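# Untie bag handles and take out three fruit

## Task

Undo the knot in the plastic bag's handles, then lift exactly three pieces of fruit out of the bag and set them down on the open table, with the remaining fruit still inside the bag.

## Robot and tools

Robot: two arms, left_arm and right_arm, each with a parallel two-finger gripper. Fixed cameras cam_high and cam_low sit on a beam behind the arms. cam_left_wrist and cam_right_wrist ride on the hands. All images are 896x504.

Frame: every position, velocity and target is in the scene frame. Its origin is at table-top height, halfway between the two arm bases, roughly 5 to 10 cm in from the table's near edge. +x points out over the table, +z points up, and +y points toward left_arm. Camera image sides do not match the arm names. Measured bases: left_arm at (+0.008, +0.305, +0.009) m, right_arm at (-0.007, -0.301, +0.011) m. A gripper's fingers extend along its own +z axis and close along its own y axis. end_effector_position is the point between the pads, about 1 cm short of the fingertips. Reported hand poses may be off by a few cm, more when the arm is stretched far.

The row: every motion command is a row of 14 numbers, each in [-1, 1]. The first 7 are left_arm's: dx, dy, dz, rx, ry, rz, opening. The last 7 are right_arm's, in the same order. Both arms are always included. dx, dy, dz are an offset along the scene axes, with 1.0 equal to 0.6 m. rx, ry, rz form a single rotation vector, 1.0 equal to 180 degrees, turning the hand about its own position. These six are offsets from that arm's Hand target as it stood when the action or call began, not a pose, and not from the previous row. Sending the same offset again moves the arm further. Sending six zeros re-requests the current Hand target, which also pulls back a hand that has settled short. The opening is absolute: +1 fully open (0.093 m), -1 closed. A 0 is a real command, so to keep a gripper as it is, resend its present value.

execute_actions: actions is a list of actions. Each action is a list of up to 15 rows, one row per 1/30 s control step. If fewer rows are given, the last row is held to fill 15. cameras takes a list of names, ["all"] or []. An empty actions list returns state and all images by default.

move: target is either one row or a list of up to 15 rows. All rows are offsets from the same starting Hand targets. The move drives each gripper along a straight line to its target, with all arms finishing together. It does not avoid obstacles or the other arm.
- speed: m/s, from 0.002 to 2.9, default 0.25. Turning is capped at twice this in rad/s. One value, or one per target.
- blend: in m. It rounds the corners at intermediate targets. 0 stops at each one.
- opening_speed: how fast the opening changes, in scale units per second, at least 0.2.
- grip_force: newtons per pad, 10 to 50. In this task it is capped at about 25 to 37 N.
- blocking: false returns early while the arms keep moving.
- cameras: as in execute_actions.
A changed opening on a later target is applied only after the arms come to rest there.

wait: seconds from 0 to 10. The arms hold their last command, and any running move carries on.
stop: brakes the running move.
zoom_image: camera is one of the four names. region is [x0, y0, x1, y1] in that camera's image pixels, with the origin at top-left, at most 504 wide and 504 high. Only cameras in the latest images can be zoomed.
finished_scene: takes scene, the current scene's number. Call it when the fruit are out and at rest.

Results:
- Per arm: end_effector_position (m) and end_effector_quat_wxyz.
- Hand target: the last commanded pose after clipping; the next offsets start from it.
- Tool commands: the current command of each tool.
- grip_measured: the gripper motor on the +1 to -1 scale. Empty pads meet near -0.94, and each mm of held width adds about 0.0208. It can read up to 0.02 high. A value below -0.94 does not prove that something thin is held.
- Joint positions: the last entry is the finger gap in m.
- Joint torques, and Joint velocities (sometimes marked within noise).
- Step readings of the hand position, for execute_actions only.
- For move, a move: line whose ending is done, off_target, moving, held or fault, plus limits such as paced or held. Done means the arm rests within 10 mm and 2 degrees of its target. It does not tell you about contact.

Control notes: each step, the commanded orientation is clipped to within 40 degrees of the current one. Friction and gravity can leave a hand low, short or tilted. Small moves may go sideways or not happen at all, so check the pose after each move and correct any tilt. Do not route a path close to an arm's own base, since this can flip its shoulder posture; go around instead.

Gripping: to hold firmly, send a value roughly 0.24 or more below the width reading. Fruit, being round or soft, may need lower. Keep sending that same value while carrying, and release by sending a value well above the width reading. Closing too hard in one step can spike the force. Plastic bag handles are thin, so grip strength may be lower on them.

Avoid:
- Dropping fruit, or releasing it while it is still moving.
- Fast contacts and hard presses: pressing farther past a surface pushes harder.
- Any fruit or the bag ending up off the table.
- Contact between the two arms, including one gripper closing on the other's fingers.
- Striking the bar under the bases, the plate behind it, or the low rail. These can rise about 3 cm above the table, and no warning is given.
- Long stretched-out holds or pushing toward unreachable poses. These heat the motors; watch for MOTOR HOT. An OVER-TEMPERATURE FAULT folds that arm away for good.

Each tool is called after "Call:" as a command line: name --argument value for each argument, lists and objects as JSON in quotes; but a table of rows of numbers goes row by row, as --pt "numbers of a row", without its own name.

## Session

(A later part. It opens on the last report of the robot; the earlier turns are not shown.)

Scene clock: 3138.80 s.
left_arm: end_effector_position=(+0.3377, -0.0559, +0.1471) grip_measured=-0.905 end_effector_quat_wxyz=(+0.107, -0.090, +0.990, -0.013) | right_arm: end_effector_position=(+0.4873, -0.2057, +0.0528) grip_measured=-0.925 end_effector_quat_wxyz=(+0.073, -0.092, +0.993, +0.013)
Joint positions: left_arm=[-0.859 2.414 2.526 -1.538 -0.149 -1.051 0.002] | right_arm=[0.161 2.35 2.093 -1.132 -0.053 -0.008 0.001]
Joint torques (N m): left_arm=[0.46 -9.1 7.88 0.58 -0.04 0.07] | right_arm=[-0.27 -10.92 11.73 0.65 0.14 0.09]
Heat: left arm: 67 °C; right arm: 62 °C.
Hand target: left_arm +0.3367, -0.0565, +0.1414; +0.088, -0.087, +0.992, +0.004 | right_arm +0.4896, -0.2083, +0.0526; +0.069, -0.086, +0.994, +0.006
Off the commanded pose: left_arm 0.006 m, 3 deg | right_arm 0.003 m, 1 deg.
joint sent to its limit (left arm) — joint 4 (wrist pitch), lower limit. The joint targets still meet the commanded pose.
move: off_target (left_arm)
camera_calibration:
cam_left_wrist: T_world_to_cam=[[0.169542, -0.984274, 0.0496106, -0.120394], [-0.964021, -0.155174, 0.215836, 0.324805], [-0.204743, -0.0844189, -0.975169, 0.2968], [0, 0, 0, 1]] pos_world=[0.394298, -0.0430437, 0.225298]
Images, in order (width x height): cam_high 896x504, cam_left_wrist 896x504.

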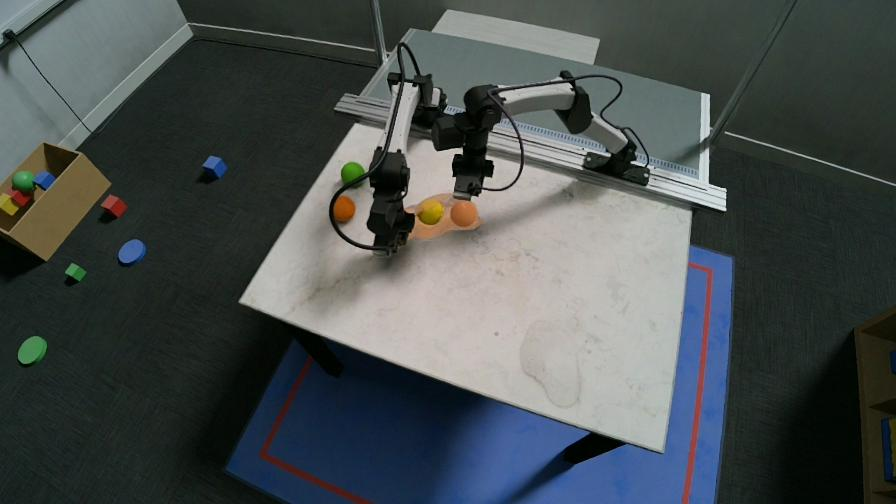

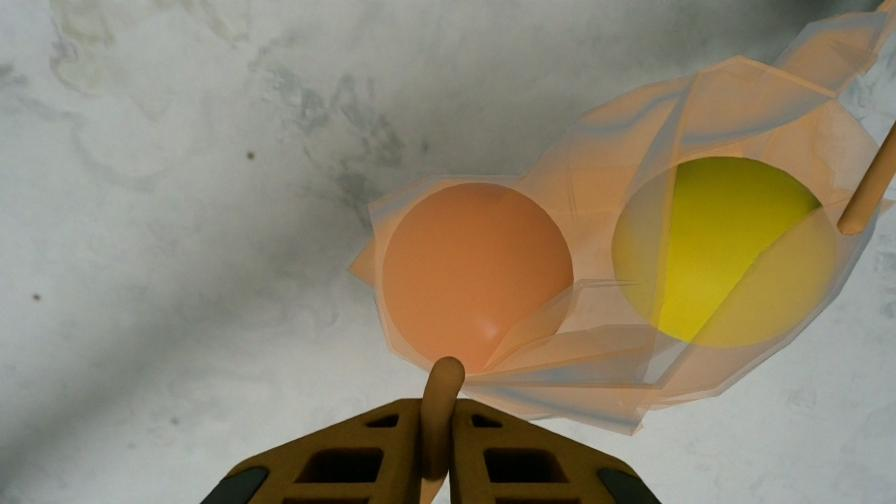

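Call:
move --pt "0.0 -0.045 -0.02 0 0 0 -1 0.0 0.02 0.0 0 0 0 -1" --speed 0.08 --cameras '["cam_left_wrist","cam_right_wrist"]'

Call:
zoom_image --camera "cam_left_wrist" --region '[500, 100, 896, 440]'

Scene clock: 3153.40 s.
left_arm: end_effector_position=(+0.3372, -0.0828, +0.1349) grip_measured=-0.905 end_effector_quat_wxyz=(+0.113, -0.080, +0.990, -0.027) | right_arm: end_effector_position=(+0.4875, -0.1946, +0.0529) grip_measured=-0.925 end_effector_quat_wxyz=(+0.073, -0.091, +0.993, +0.013)
Joint positions: left_arm=[-0.893 2.511 2.654 -1.542 -0.149 -1.063 0.002] | right_arm=[0.184 2.362 2.116 -1.142 -0.049 0.016 0.001]
Joint torques (N m): left_arm=[0.34 -9.62 7.86 0.67 -0.08 -0.09] | right_arm=[-0.14 -11 11.99 0.62 0.12 0.06]
Heat: left arm: 67 °C; right arm: 62 °C.
Hand target: left_arm +0.3369, -0.0834, +0.1295; +0.088, -0.087, +0.992, +0.003 | right_arm +0.4896, -0.1962, +0.0526; +0.069, -0.086, +0.994, +0.006
Off the commanded pose: left_arm 0.006 m, 5 deg | right_arm 0.003 m, 1 deg.
joint sent to its limit (left arm) — joint 4 (wrist pitch), lower limit. The joint targets are off in orientation, not in position.
move: off_target (left_arm)
camera_calibration:
cam_left_wrist: T_world_to_cam=[[0.146148, -0.9864, 0.0752104, -0.141843], [-0.970608, -0.128283, 0.203625, 0.328895], [-0.191207, -0.102759, -0.976156, 0.276695], [0, 0, 0, 1]] pos_world=[0.392864, -0.0692892, 0.213795]
cam_right_wrist: T_world_to_cam=[[0.191891, -0.981339, -0.0122902, -0.284107], [-0.944726, -0.188095, 0.268538, 0.449587], [-0.265838, -0.0399192, -0.963191, 0.258659], [0, 0, 0, 1]] pos_world=[0.548016, -0.183914, 0.124915]
Images, in order (width x height): cam_left_wrist 896x504, cam_right_wrist 896x504.

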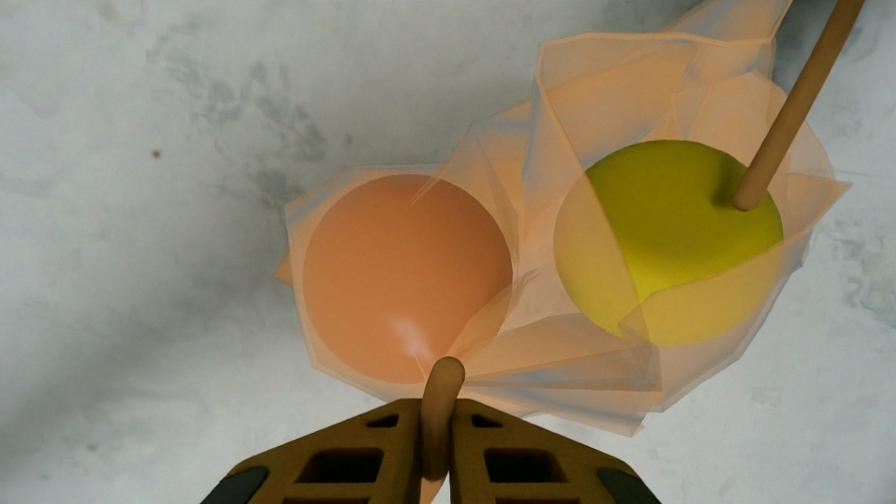

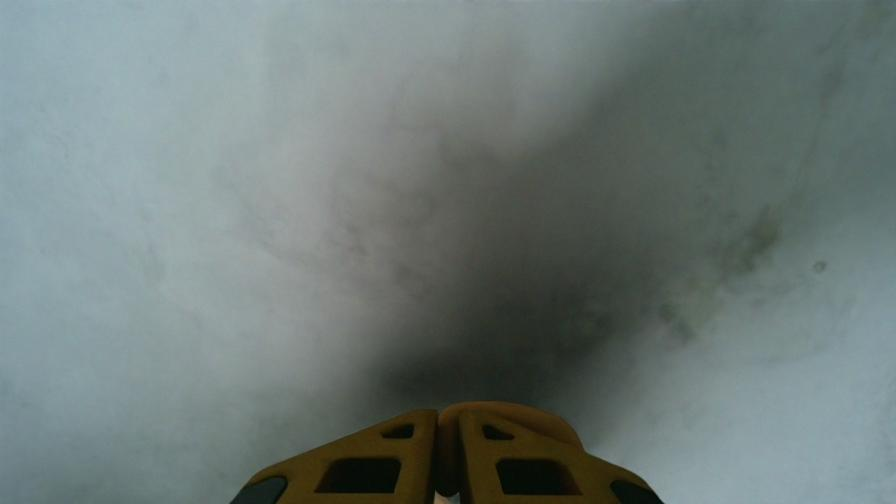

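Scaled by 1.273 from the camera's 896x504 image, which has a finer 1280x720 frame.

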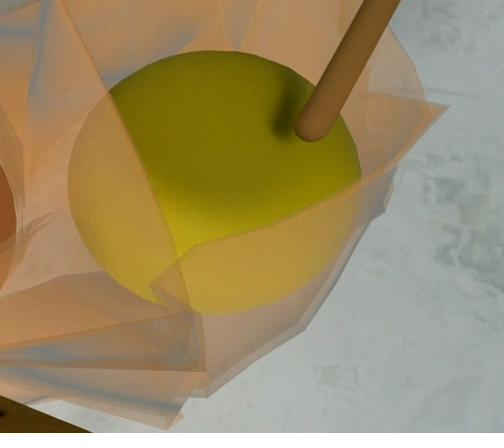

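Call:
move --pt "-0.065 0.0 0.0 0 0 0 -1 0.0 0.0 0.0 0 0 0 -1" --speed 0.08 --cameras '["cam_left_wrist"]'

Call:
zoom_image --camera "cam_left_wrist" --region '[500, 60, 896, 400]'

Scene clock: 3166.70 s.
left_arm: end_effector_position=(+0.3009, -0.0887, +0.1168) grip_measured=-0.905 end_effector_quat_wxyz=(+0.090, -0.081, +0.993, +0.004) | right_arm: end_effector_position=(+0.4874, -0.1947, +0.0529) grip_measured=-0.925 end_effector_quat_wxyz=(+0.073, -0.091, +0.993, +0.013)
Joint positions: left_arm=[-0.96 2.485 2.54 -1.543 -0.149 -1.137 0.002] | right_arm=[0.184 2.362 2.116 -1.143 -0.049 0.017 0.001]
Joint torques (N m): left_arm=[0.46 -13.87 4.82 0.47 -0.13 -0.15] | right_arm=[-0.18 -11.02 11.97 0.65 0.11 0.12]
Heat: left arm: 66 °C; right arm: 62 °C.
Hand target: left_arm +0.2977, -0.0834, +0.1294; +0.088, -0.087, +0.992, +0.004 | right_arm +0.4895, -0.1962, +0.0526; +0.069, -0.086, +0.994, +0.006
Off the commanded pose: left_arm 0.014 m, 1 deg | right_arm 0.003 m, 1 deg.
joint sent to its limit (left arm) — joint 4 (wrist pitch), lower limit. The joint targets still meet the commanded pose.
move: off_target (left_arm)
camera_calibration:
cam_left_wrist: T_world_to_cam=[[0.155157, -0.987834, 0.0104657, -0.136355], [-0.957794, -0.147827, 0.246531, 0.286007], [-0.241985, -0.0482752, -0.969078, 0.270746], [0, 0, 0, 1]] pos_world=[0.360609, -0.0793462, 0.193291]
Images, in order (width x height): cam_left_wrist 896x504.

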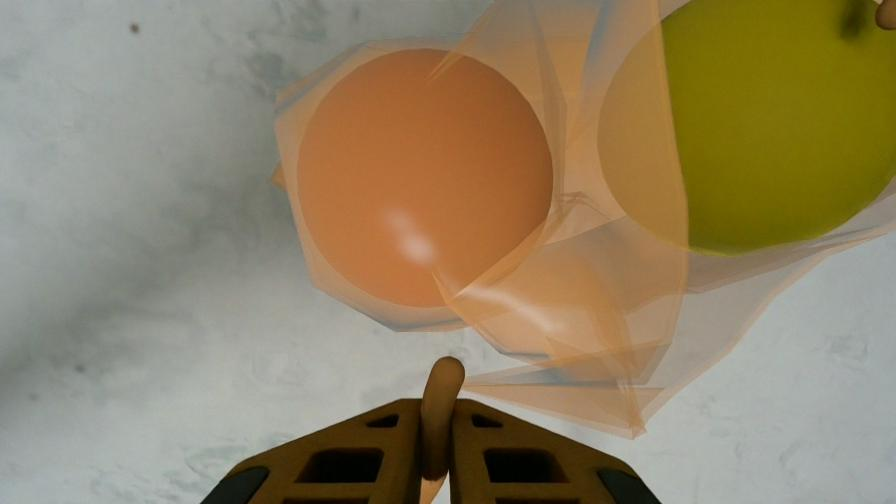

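Scaled by 1.273 from the camera's 896x504 image, which has a finer 1280x720 frame.

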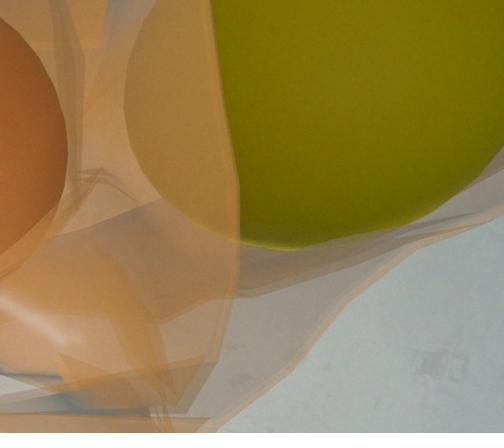

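Call:
move --pt "-0.04 0.01 -0.06 0 0 0 -1 0.0 0.0 0.0 0 0 0 -1" --pt "-0.05 0.01 -0.155 0 0 0 -1 0.0 0.0 -0.03 0 0 0 -1" --speed 0.08 --blend 0.01 --cameras '["cam_left_wrist","cam_high"]'

Call:
zoom_image --camera "cam_high" --region '[350, 130, 510, 260]'

Scene clock: 3183.47 s.
left_arm: end_effector_position=(+0.2716, -0.0774, +0.0296) grip_measured=-0.905 end_effector_quat_wxyz=(+0.088, -0.085, +0.992, +0.011) | right_arm: end_effector_position=(+0.4899, -0.1944, +0.0463) grip_measured=-0.925 end_effector_quat_wxyz=(+0.075, -0.090, +0.993, +0.014)
Joint positions: left_arm=[-1.004 2.326 1.908 -1.091 -0.157 -1.191 0.002] | right_arm=[0.184 2.371 2.104 -1.118 -0.049 0.018 0.001]
Joint torques (N m): left_arm=[0.01 -12.6 4.81 0.59 -0.09 -0.11] | right_arm=[-0.05 -11.14 7.17 1.09 0.16 0.09]
Heat: left arm: 70 °C; right arm: 62 °C.
Hand target: left_arm +0.2678, -0.0775, +0.0364; +0.088, -0.087, +0.992, +0.004 | right_arm +0.4896, -0.1962, +0.0345; +0.069, -0.086, +0.994, +0.006
Off the commanded pose: left_arm 0.008 m, 1 deg | right_arm 0.012 m, 1 deg.
move: off_target (right_arm)
camera_calibration:
cam_left_wrist: T_world_to_cam=[[0.164878, -0.98631, -0.00275409, -0.121791], [-0.95545, -0.160411, 0.247757, 0.279421], [-0.244807, -0.0382182, -0.968818, 0.181208], [0, 0, 0, 1]] pos_world=[0.331415, -0.0683761, 0.105994]
Images, in order (width x height): cam_high 896x504, cam_left_wrist 896x504.

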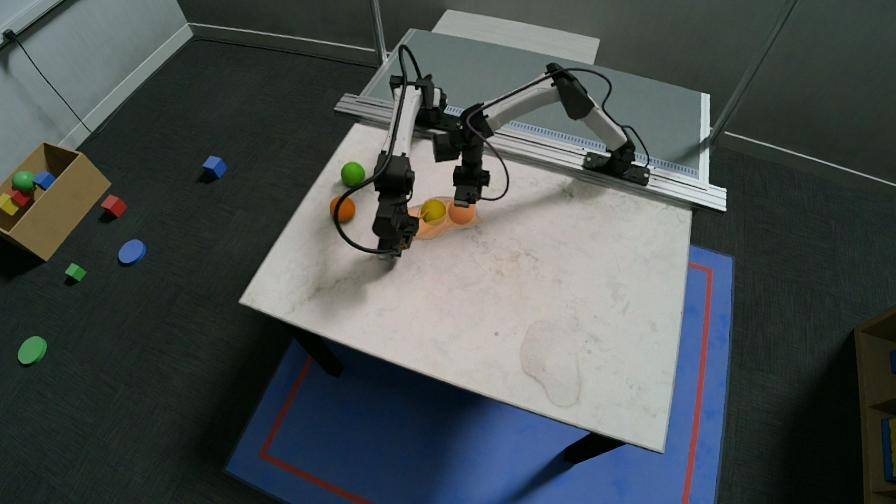

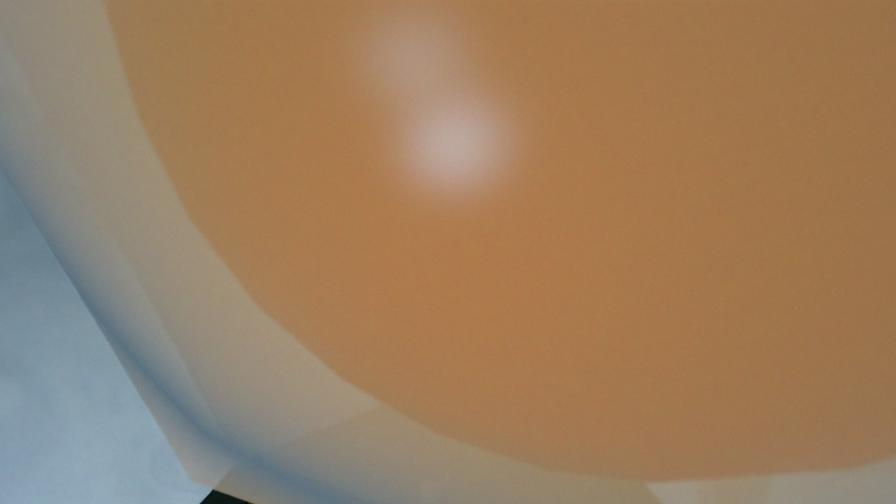

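Scaled by 3.150 from the camera's 896x504 image, which has a finer 1280x720 frame.

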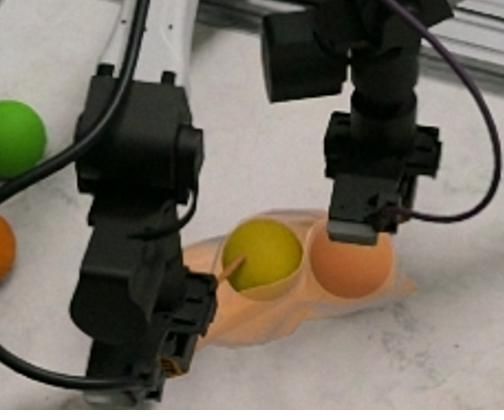

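Call:
move --pt "0 0 0 0 0 0 -0.5 0.0 0.0 0.0 0 0 0 -1" --pt "-0.02 0.0 0.1 0 0 0 -0.5 0.0 0.0 -0.0 0 0 0 -1" --pt "-0.06 0.2 0.22 0 0 0 -0.5 0.0 0.0 -0.0 0 0 0 -1" --speed 0.1 --opening_speed 0.6 --blend '[0,0.02,0]' --cameras '["cam_left_wrist","cam_high"]'

Call:
zoom_image --camera "cam_high" --region '[350, 130, 510, 260]'

Call:
zoom_image --camera "cam_left_wrist" --region '[440, 0, 896, 360]'

Scene clock: 3198.87 s.
left_arm: end_effector_position=(+0.2376, +0.0355, +0.1673) grip_measured=-0.502 end_effector_quat_wxyz=(+0.097, -0.090, +0.991, -0.001) | right_arm: end_effector_position=(+0.4901, -0.1944, +0.0463) grip_measured=-0.925 end_effector_quat_wxyz=(+0.076, -0.090, +0.993, +0.014)
Joint positions: left_arm=[-0.913 1.79 1.654 -1.33 -0.154 -1.108 0.021] | right_arm=[0.184 2.371 2.104 -1.117 -0.049 0.018 0.001]
Joint torques (N m): left_arm=[0.95 -8.64 5.05 0.49 -0.04 0.07] | right_arm=[0.05 -11.3 7.2 1.09 0.13 0.07]
Heat: left arm: 76 °C; right arm: 60 °C. Fold the left arm in close to its base, or ease its load, before you think long.
Hand target: left_arm +0.2318, +0.0425, +0.1684; +0.088, -0.087, +0.992, +0.004 | right_arm +0.4896, -0.1963, +0.0345; +0.069, -0.086, +0.994, +0.006
Off the commanded pose: left_arm 0.009 m, 1 deg | right_arm 0.012 m, 1 deg.
MOTOR HOT: joint 2 (shoulder) of the left arm reports 76 °C; the controller's stop level is 90 °C. To cool a motor, set the load down, stop pushing, or move to a pose that needs little force.
move: off_target (right_arm)
camera_calibration:
cam_left_wrist: T_world_to_cam=[[0.172567, -0.984722, 0.0232995, -0.0107745], [-0.958993, -0.162565, 0.232175, 0.234525], [-0.224841, -0.0624099, -0.972395, 0.30728], [0, 0, 0, 1]] pos_world=[0.295856, 0.0466928, 0.244597]
Images, in order (width x height): cam_high 896x504, cam_left_wrist 896x504.

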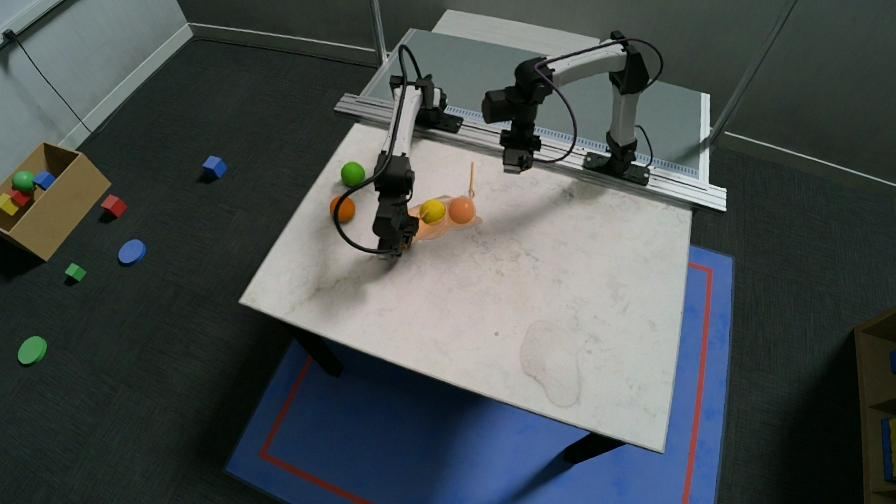

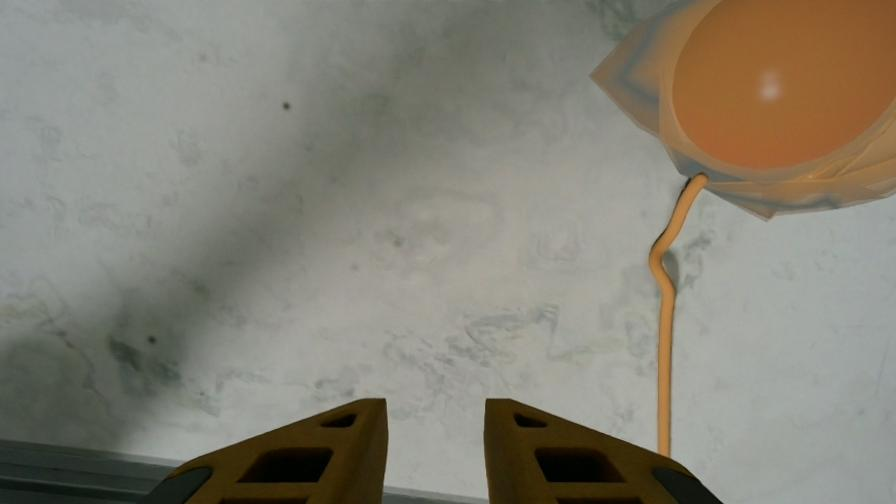

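Scaled by 3.150 from the camera's 896x504 image, which has a finer 1280x720 frame.

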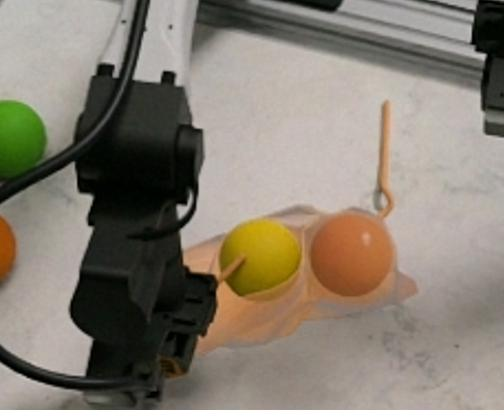

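Scaled by 1.105 from the camera's 896x504 image, which has a finer 1280x720 frame.

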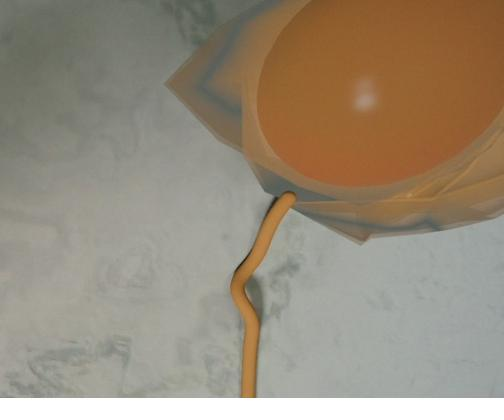

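Call:
move --pt "-0.06 0.26 -0.02 0 0 0 -0.5 0.0 0.0 0.0 0 0 0 -1" --speed 0.2 --cameras '["cam_left_wrist","cam_right_wrist"]'

Scene clock: 3206.47 s.
left_arm: end_effector_position=(+0.1983, +0.1980, +0.1595) grip_measured=-0.502 end_effector_quat_wxyz=(+0.093, -0.090, +0.992, +0.007) | right_arm: end_effector_position=(+0.4901, -0.1944, +0.0463) grip_measured=-0.925 end_effector_quat_wxyz=(+0.076, -0.090, +0.993, +0.014)
Joint positions: left_arm=[-0.575 1.244 1.104 -1.298 -0.117 -0.769 0.021] | right_arm=[0.184 2.371 2.104 -1.117 -0.049 0.018 0.001]
Joint torques (N m): left_arm=[0.75 -3.89 5.16 0.81 -0.01 0.08] | right_arm=[0.08 -11.15 7.09 1.07 0.14 0.09]
Heat: left arm: 73 °C; right arm: 59 °C. Fold the left arm in close to its base, or ease its load, before you think long.
Hand target: left_arm +0.1958, +0.1986, +0.1565; +0.088, -0.087, +0.992, +0.004 | right_arm +0.4896, -0.1963, +0.0345; +0.069, -0.086, +0.994, +0.006
Off the commanded pose: left_arm 0.004 m, 1 deg | right_arm 0.012 m, 1 deg.
MOTOR HOT: still on. Joint 2 (shoulder) of the left arm reports 73 °C.
move: off_target (right_arm)
camera_calibration:
cam_left_wrist: T_world_to_cam=[[0.17283, -0.984928, 0.00683482, 0.158817], [-0.956391, -0.166156, 0.240226, 0.223966], [-0.23547, -0.0480551, -0.970693, 0.299976], [0, 0, 0, 1]] pos_world=[0.257386, 0.208051, 0.236297]
cam_right_wrist: T_world_to_cam=[[0.190235, -0.981662, -0.0122586, -0.283656], [-0.946426, -0.186697, 0.263481, 0.455146], [-0.260937, -0.0385213, -0.964587, 0.250996], [0, 0, 0, 1]] pos_world=[0.550218, -0.183812, 0.118708]
Images, in order (width x height): cam_left_wrist 896x504, cam_right_wrist 896x504.

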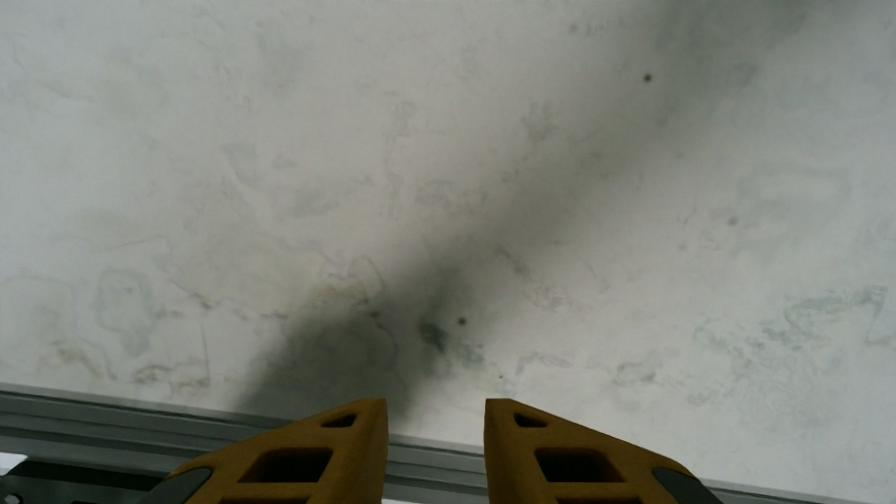

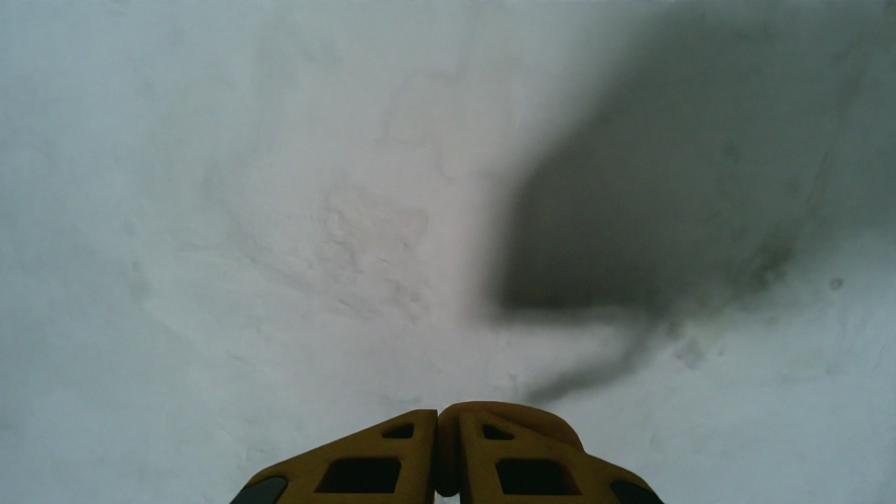

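Call:
move --pt "0 0 0 0 0 0 -0.5 0.0 0.0 -0.035 0 0 0 -1" --pt "0 0 0 0 0 0 -0.5 0.0 0.0 -0.035 0 0 0 -0.4" --pt "0 0 0 0 0 0 -0.5 0.0 0.0 0.22 0 0 0 -0.4" --pt "0 0 0 0 0 0 -0.5 -0.25 -0.02 0.24 0 0 0 0.5" --speed 0.12 --opening_speed 0.6 --cameras '["cam_right_wrist","cam_high"]'

Call:
zoom_image --camera "cam_high" --region '[350, 130, 510, 260]'

Call:
zoom_image --camera "cam_right_wrist" --region '[150, 100, 650, 504]'

Scene clock: 3227.23 s.
left_arm: end_effector_position=(+0.1982, +0.1979, +0.1595) grip_measured=-0.502 end_effector_quat_wxyz=(+0.093, -0.089, +0.992, +0.007) | right_arm: end_effector_position=(+0.3403, -0.2075, +0.1716) grip_measured=+0.498 end_effector_quat_wxyz=(+0.052, -0.088, +0.995, +0.011)
Joint positions: left_arm=[-0.575 1.244 1.104 -1.298 -0.116 -0.768 0.021] | right_arm=[0.219 1.763 1.685 -1.351 -0.042 0.055 0.069]
Joint torques (N m): left_arm=[0.77 -3.92 5.11 0.82 0 0.08] | right_arm=[0.24 -11.02 6.8 0.99 0.12 0.1]
Heat: left arm: 63 °C; right arm: 58 °C.
Hand target: left_arm +0.1957, +0.1985, +0.1564; +0.088, -0.087, +0.992, +0.003 | right_arm +0.3396, -0.2083, +0.1786; +0.069, -0.086, +0.994, +0.006
Off the commanded pose: left_arm 0.004 m, 1 deg | right_arm 0.007 m, 2 deg.
MOTOR HOT: cleared for the motors of the left arm.
move: done; target 2's new opening was sent with right_arm's hand 0.011 m and 1 deg from that target
camera_calibration:
cam_right_wrist: T_world_to_cam=[[0.185632, -0.982557, -0.0110916, -0.265269], [-0.933838, -0.179917, 0.309154, 0.267239], [-0.305757, -0.047031, -0.950947, 0.343377], [0, 0, 0, 1]] pos_world=[0.40379, -0.196412, 0.240973]
Images, in order (width x height): cam_high 896x504, cam_right_wrist 896x504.

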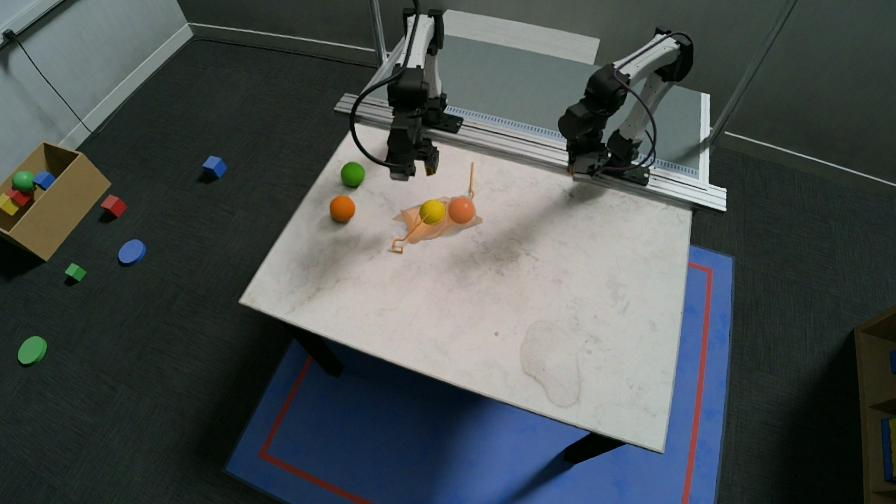

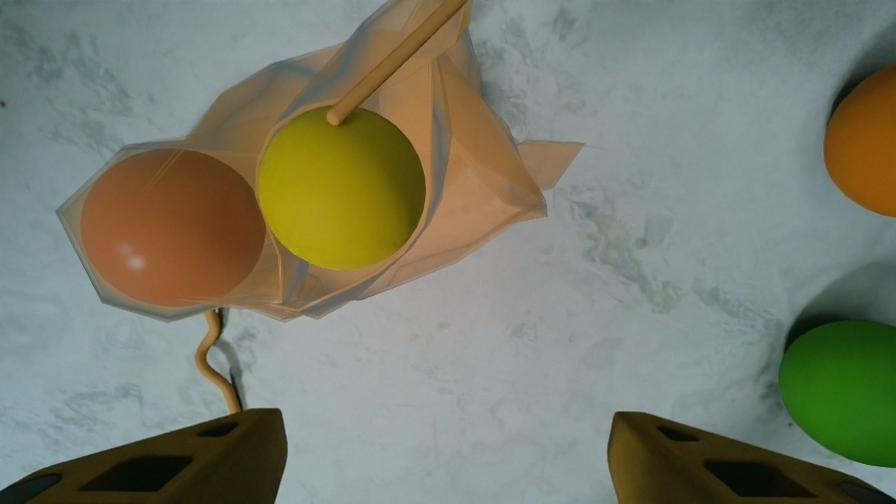

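Scaled by 3.150 from the camera's 896x504 image, which has a finer 1280x720 frame.

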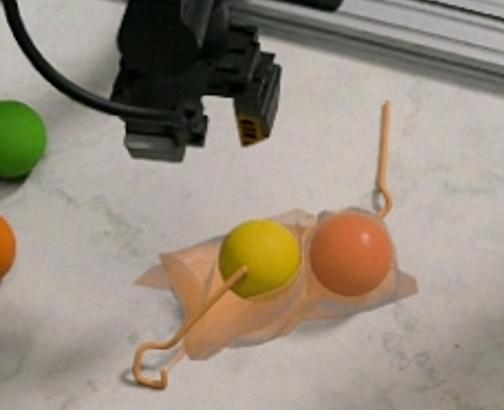

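Scaled by 1.008 from the camera's 896x504 image, which has a finer 1280x720 frame.

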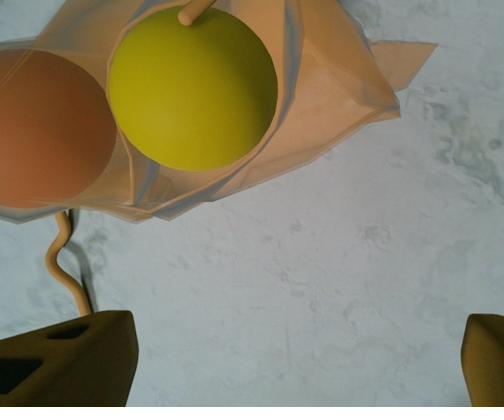

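Call:
execute_actions --actions '[]' --cameras '["cam_low"]'

Call:
zoom_image --camera "cam_low" --region '[250, 260, 370, 360]'

Call:
zoom_image --camera "cam_right_wrist" --region '[230, 80, 460, 300]'

Scene clock: 3248.53 s.
left_arm: end_effector_position=(+0.1982, +0.1979, +0.1595) grip_measured=-0.502 end_effector_quat_wxyz=(+0.093, -0.089, +0.992, +0.007) | right_arm: end_effector_position=(+0.3403, -0.2075, +0.1716) grip_measured=+0.498 end_effector_quat_wxyz=(+0.052, -0.088, +0.995, +0.011)
Joint positions: left_arm=[-0.575 1.244 1.104 -1.298 -0.116 -0.768 0.021] | right_arm=[0.219 1.763 1.685 -1.351 -0.042 0.055 0.069]
Joint velocities: within noise
Joint torques (N m): left_arm=[0.77 -3.89 5.18 0.81 0 0.06] | right_arm=[0.18 -10.95 6.86 0.99 0.15 0.07]
Heat: left arm: 57 °C; right arm: 57 °C.
Hand target: left_arm +0.1957, +0.1985, +0.1564; +0.088, -0.087, +0.992, +0.003 | right_arm +0.3396, -0.2083, +0.1786; +0.069, -0.086, +0.994, +0.006
Tool commands: left_gripper/opening=-0.5 right_gripper/opening=+0.5
Off the commanded pose: left_arm 0.004 m, 1 deg | right_arm 0.007 m, 2 deg.
Images, in order (width x height): cam_low 896x504.

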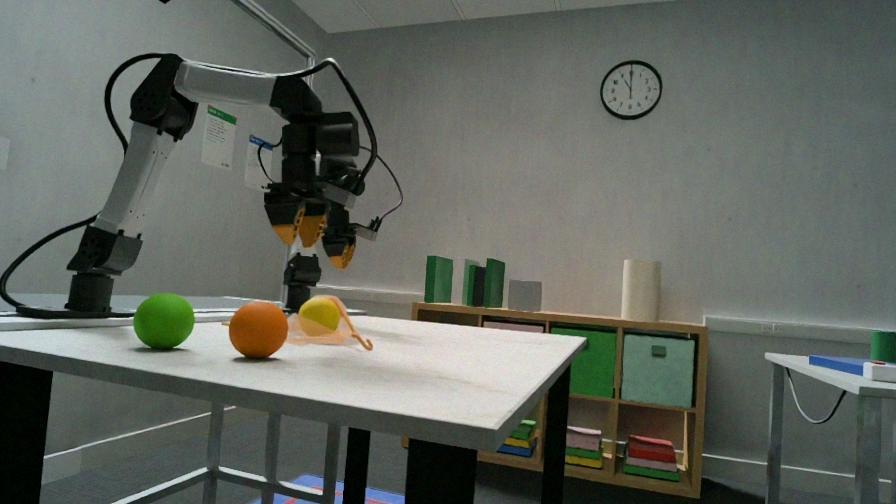

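Scaled by 4.200 from the camera's 896x504 image, which has a finer 1280x720 frame.

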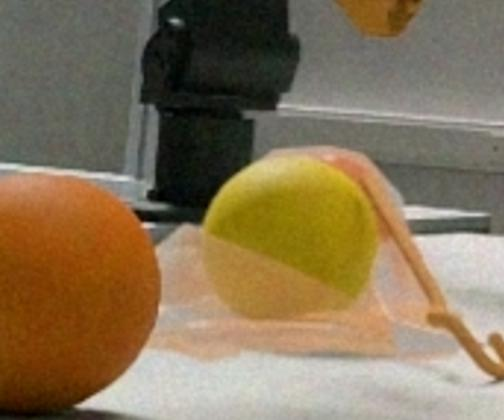

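This scene's latest camera images include none from cam_right_wrist. They are from: cam_low. cam_right_wrist's image comes with the result of a call that names it in "cameras".

Call:
execute_actions --actions '[]' --cameras '["all"]'

Scene clock: 3276.90 s.
left_arm: end_effector_position=(+0.1982, +0.1979, +0.1595) grip_measured=-0.502 end_effector_quat_wxyz=(+0.093, -0.089, +0.992, +0.007) | right_arm: end_effector_position=(+0.3403, -0.2075, +0.1716) grip_measured=+0.498 end_effector_quat_wxyz=(+0.052, -0.088, +0.995, +0.011)
Joint positions: left_arm=[-0.575 1.244 1.104 -1.298 -0.116 -0.768 0.021] | right_arm=[0.219 1.763 1.685 -1.351 -0.042 0.055 0.069]
Joint velocities: within noise
Joint torques (N m): left_arm=[0.8 -3.9 5.15 0.83 -0.01 0.06] | right_arm=[0.17 -10.84 6.87 1.03 0.15 0.1]
Heat: left arm: 53 °C; right arm: 56 °C.
Hand target: left_arm +0.1957, +0.1985, +0.1564; +0.088, -0.087, +0.992, +0.003 | right_arm +0.3396, -0.2083, +0.1786; +0.069, -0.086, +0.994, +0.006
Tool commands: left_gripper/opening=-0.5 right_gripper/opening=+0.5
Off the commanded pose: left_arm 0.004 m, 1 deg | right_arm 0.007 m, 2 deg.
camera_calibration:
cam_left_wrist: T_world_to_cam=[[0.17238, -0.985005, 0.00702177, 0.158922], [-0.956422, -0.165664, 0.240444, 0.223725], [-0.235675, -0.0481635, -0.970638, 0.300015], [0, 0, 0, 1]] pos_world=[0.257287, 0.208052, 0.236296]
cam_right_wrist: T_world_to_cam=[[0.185632, -0.982557, -0.0110916, -0.265269], [-0.933838, -0.179917, 0.309154, 0.267239], [-0.305757, -0.047031, -0.950947, 0.343377], [0, 0, 0, 1]] pos_world=[0.40379, -0.196412, 0.240973]

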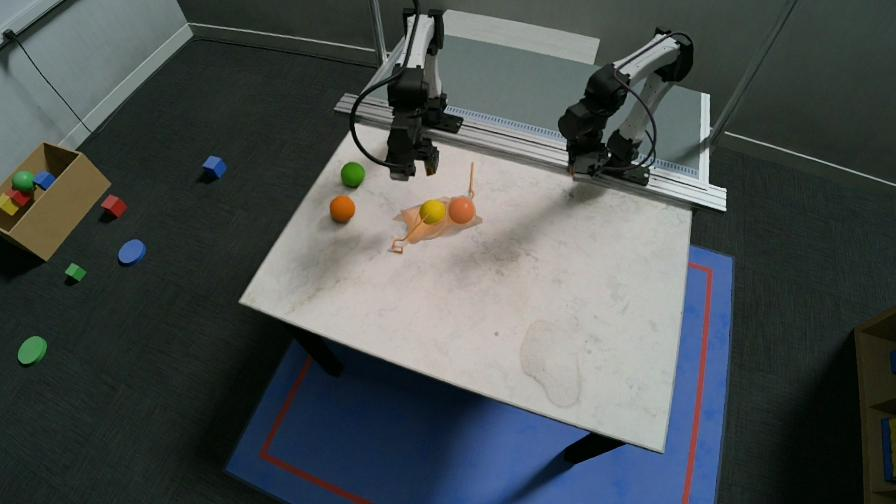

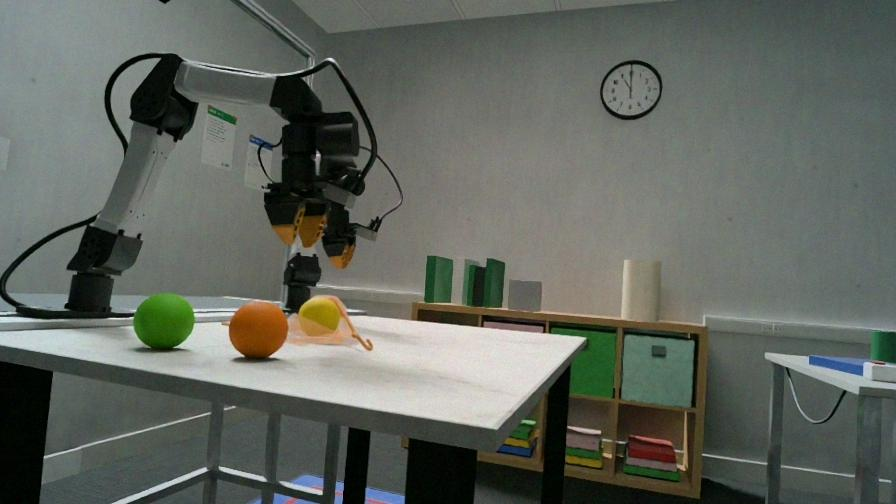

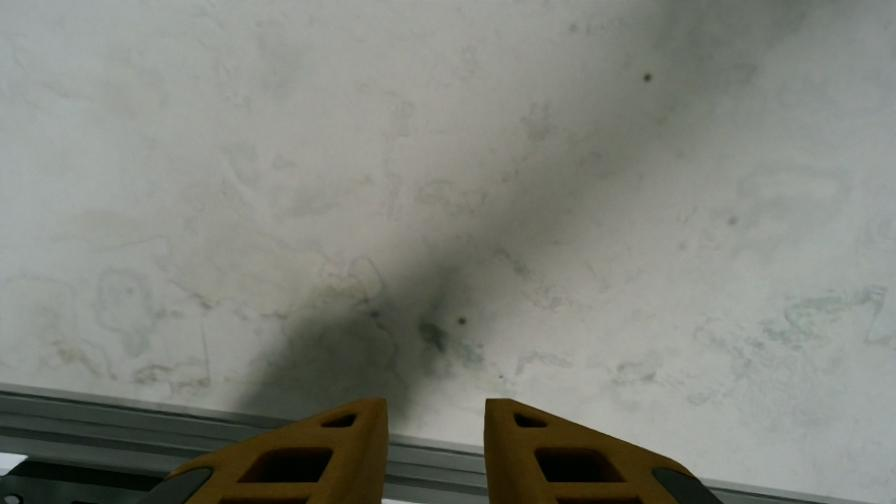

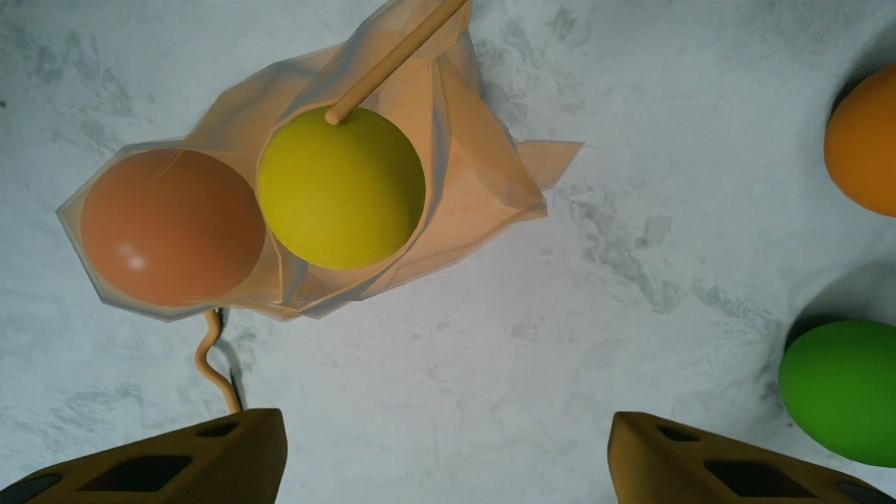

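Call:
zoom_image --camera "cam_right_wrist" --region '[220, 0, 600, 340]'

Call:
zoom_image --camera "cam_low" --region '[240, 270, 400, 360]'

Call:
zoom_image --camera "cam_high" --region '[370, 150, 510, 260]'

Scaled by 1.326 from the camera's 896x504 image, which has a finer 1280x720 frame.

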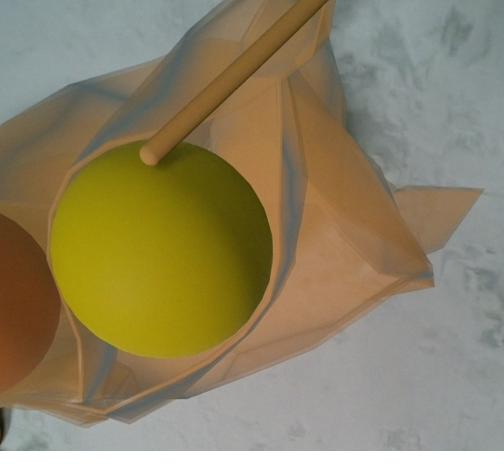

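Scaled by 3.150 from the camera's 896x504 image, which has a finer 1280x720 frame.

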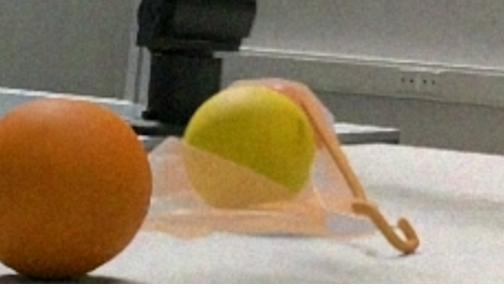

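Scaled by 3.600 from the camera's 896x504 image, which has a finer 1280x720 frame.

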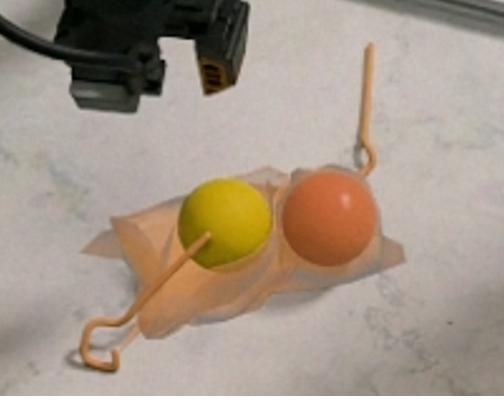

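Call:
move --target '[0,0,0,0,0,0,-0.5,0.134,0.0605,-0.0977,0,0,-0.333,-0.2]' --speed 0.25 --cameras '["cam_right_wrist","cam_low"]'

Scene clock: 3357.80 s.
left_arm: end_effector_position=(+0.1982, +0.1979, +0.1595) grip_measured=-0.502 end_effector_quat_wxyz=(+0.093, -0.089, +0.992, +0.007) | right_arm: end_effector_position=(+0.4186, -0.1714, +0.1186) grip_measured=-0.198 end_effector_quat_wxyz=(+0.061, +0.419, +0.906, -0.020)
Joint positions: left_arm=[-0.575 1.244 1.104 -1.298 -0.116 -0.768 0.021] | right_arm=[0.31 2.155 2.039 -1.354 0.081 1.184 0.036]
Joint torques (N m): left_arm=[0.72 -3.89 5.14 0.82 -0.01 0.06] | right_arm=[0.1 -9.48 11.43 0.36 0.29 0.09]
Heat: left arm: 48 °C; right arm: 56 °C.
Hand target: left_arm +0.1957, +0.1985, +0.1564; +0.088, -0.087, +0.992, +0.003 | right_arm +0.4200, -0.1720, +0.1200; +0.063, +0.422, +0.904, -0.029
Off the commanded pose: left_arm 0.004 m, 1 deg | right_arm 0.002 m, 1 deg.
move: done
camera_calibration:
cam_right_wrist: T_world_to_cam=[[-0.755609, -0.654883, -0.0135626, 0.205512], [-0.630341, 0.721349, 0.286925, 0.393301], [-0.178119, 0.225352, -0.957857, 0.312679], [0, 0, 0, 1]] pos_world=[0.458894, -0.219584, 0.189441]
Images, in order (width x height): cam_low 896x504, cam_right_wrist 896x504.

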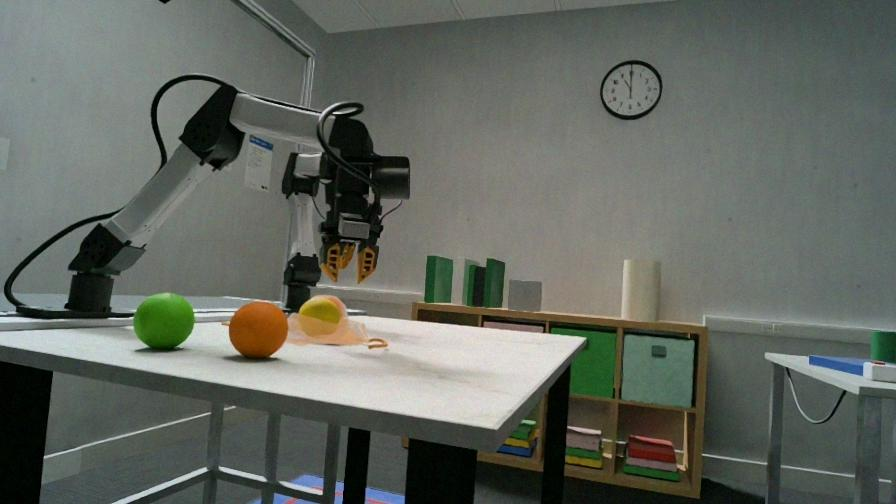

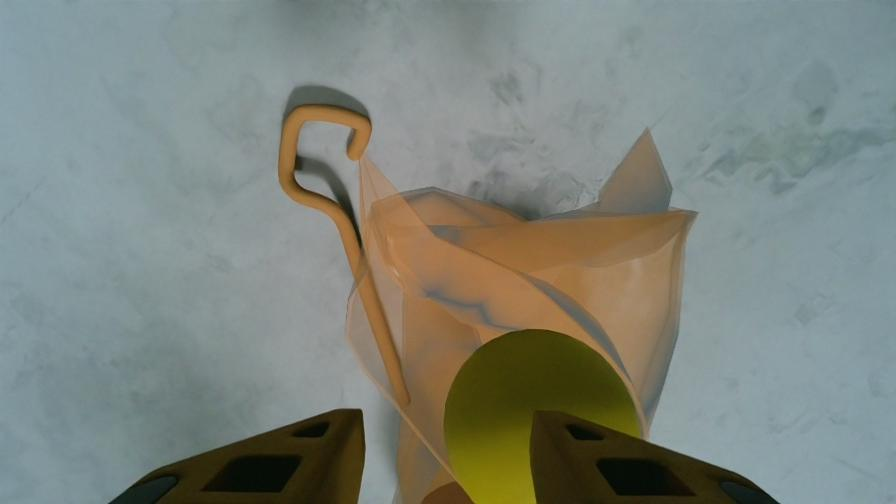

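Call:
move --target '[0,0,0,0,0,0,-0.5,-0.11,0.035,0,0,0,-0.222,0.9]' --speed 0.25 --cameras '["cam_right_wrist","cam_low"]'

Scene clock: 3381.97 s.
left_arm: end_effector_position=(+0.1982, +0.1979, +0.1595) grip_measured=-0.502 end_effector_quat_wxyz=(+0.093, -0.089, +0.992, +0.007) | right_arm: end_effector_position=(+0.3625, -0.1478, +0.1062) grip_measured=+0.898 end_effector_quat_wxyz=(+0.044, +0.703, +0.708, -0.050)
Joint positions: left_arm=[-0.575 1.244 1.104 -1.298 -0.116 -0.768 0.021] | right_arm=[0.416 2.078 1.873 -1.386 0.09 1.992 0.088]
Joint torques (N m): left_arm=[0.8 -3.84 5.14 0.82 0.01 0.07] | right_arm=[0.16 -14.45 6.32 0 0.22 0.07]
Heat: left arm: 47 °C; right arm: 60 °C.
Hand target: left_arm +0.1957, +0.1985, +0.1564; +0.088, -0.087, +0.992, +0.003 | right_arm +0.3539, -0.1510, +0.1199; +0.049, +0.705, +0.706, -0.049
Off the commanded pose: left_arm 0.004 m, 1 deg | right_arm 0.017 m, 1 deg.
move: off_target (right_arm)
camera_calibration:
cam_right_wrist: T_world_to_cam=[[-0.999852, -0.0144611, 0.00936636, 0.359152], [-0.0112292, 0.959253, 0.282326, 0.155706], [-0.0130675, 0.282178, -0.959273, 0.2342], [0, 0, 0, 1]] pos_world=[0.363908, -0.210254, 0.177338]
Images, in order (width x height): cam_low 896x504, cam_right_wrist 896x504.

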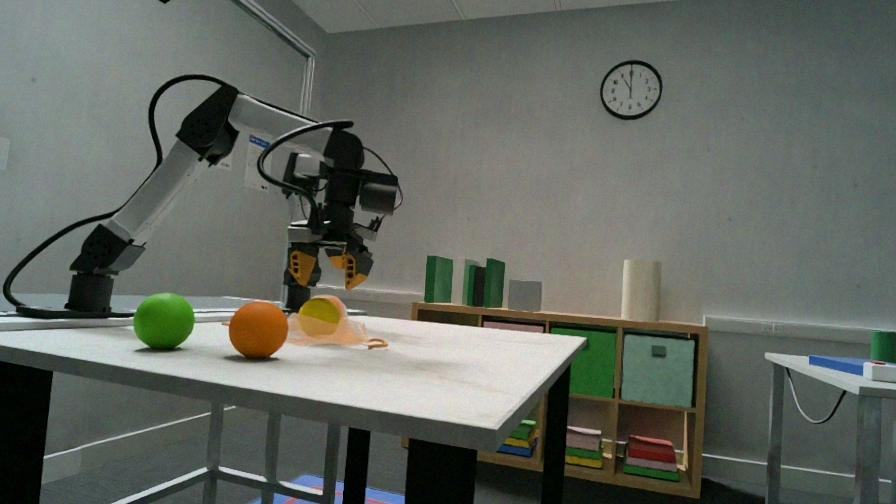

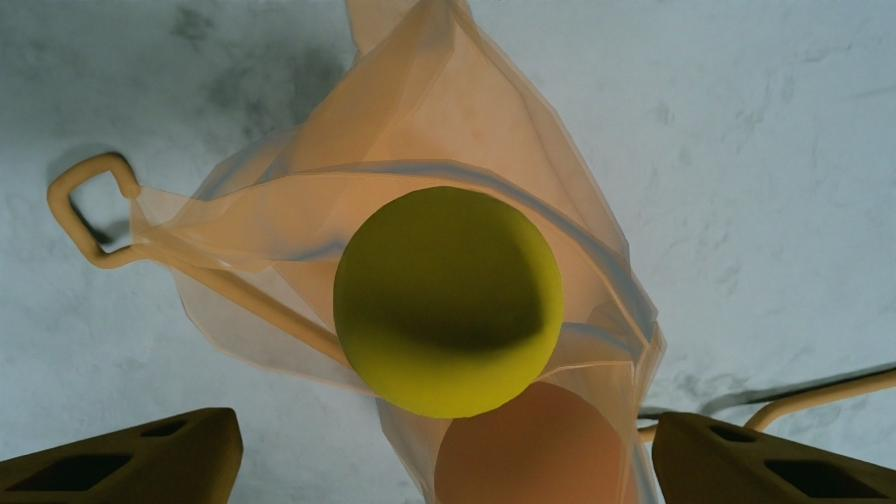

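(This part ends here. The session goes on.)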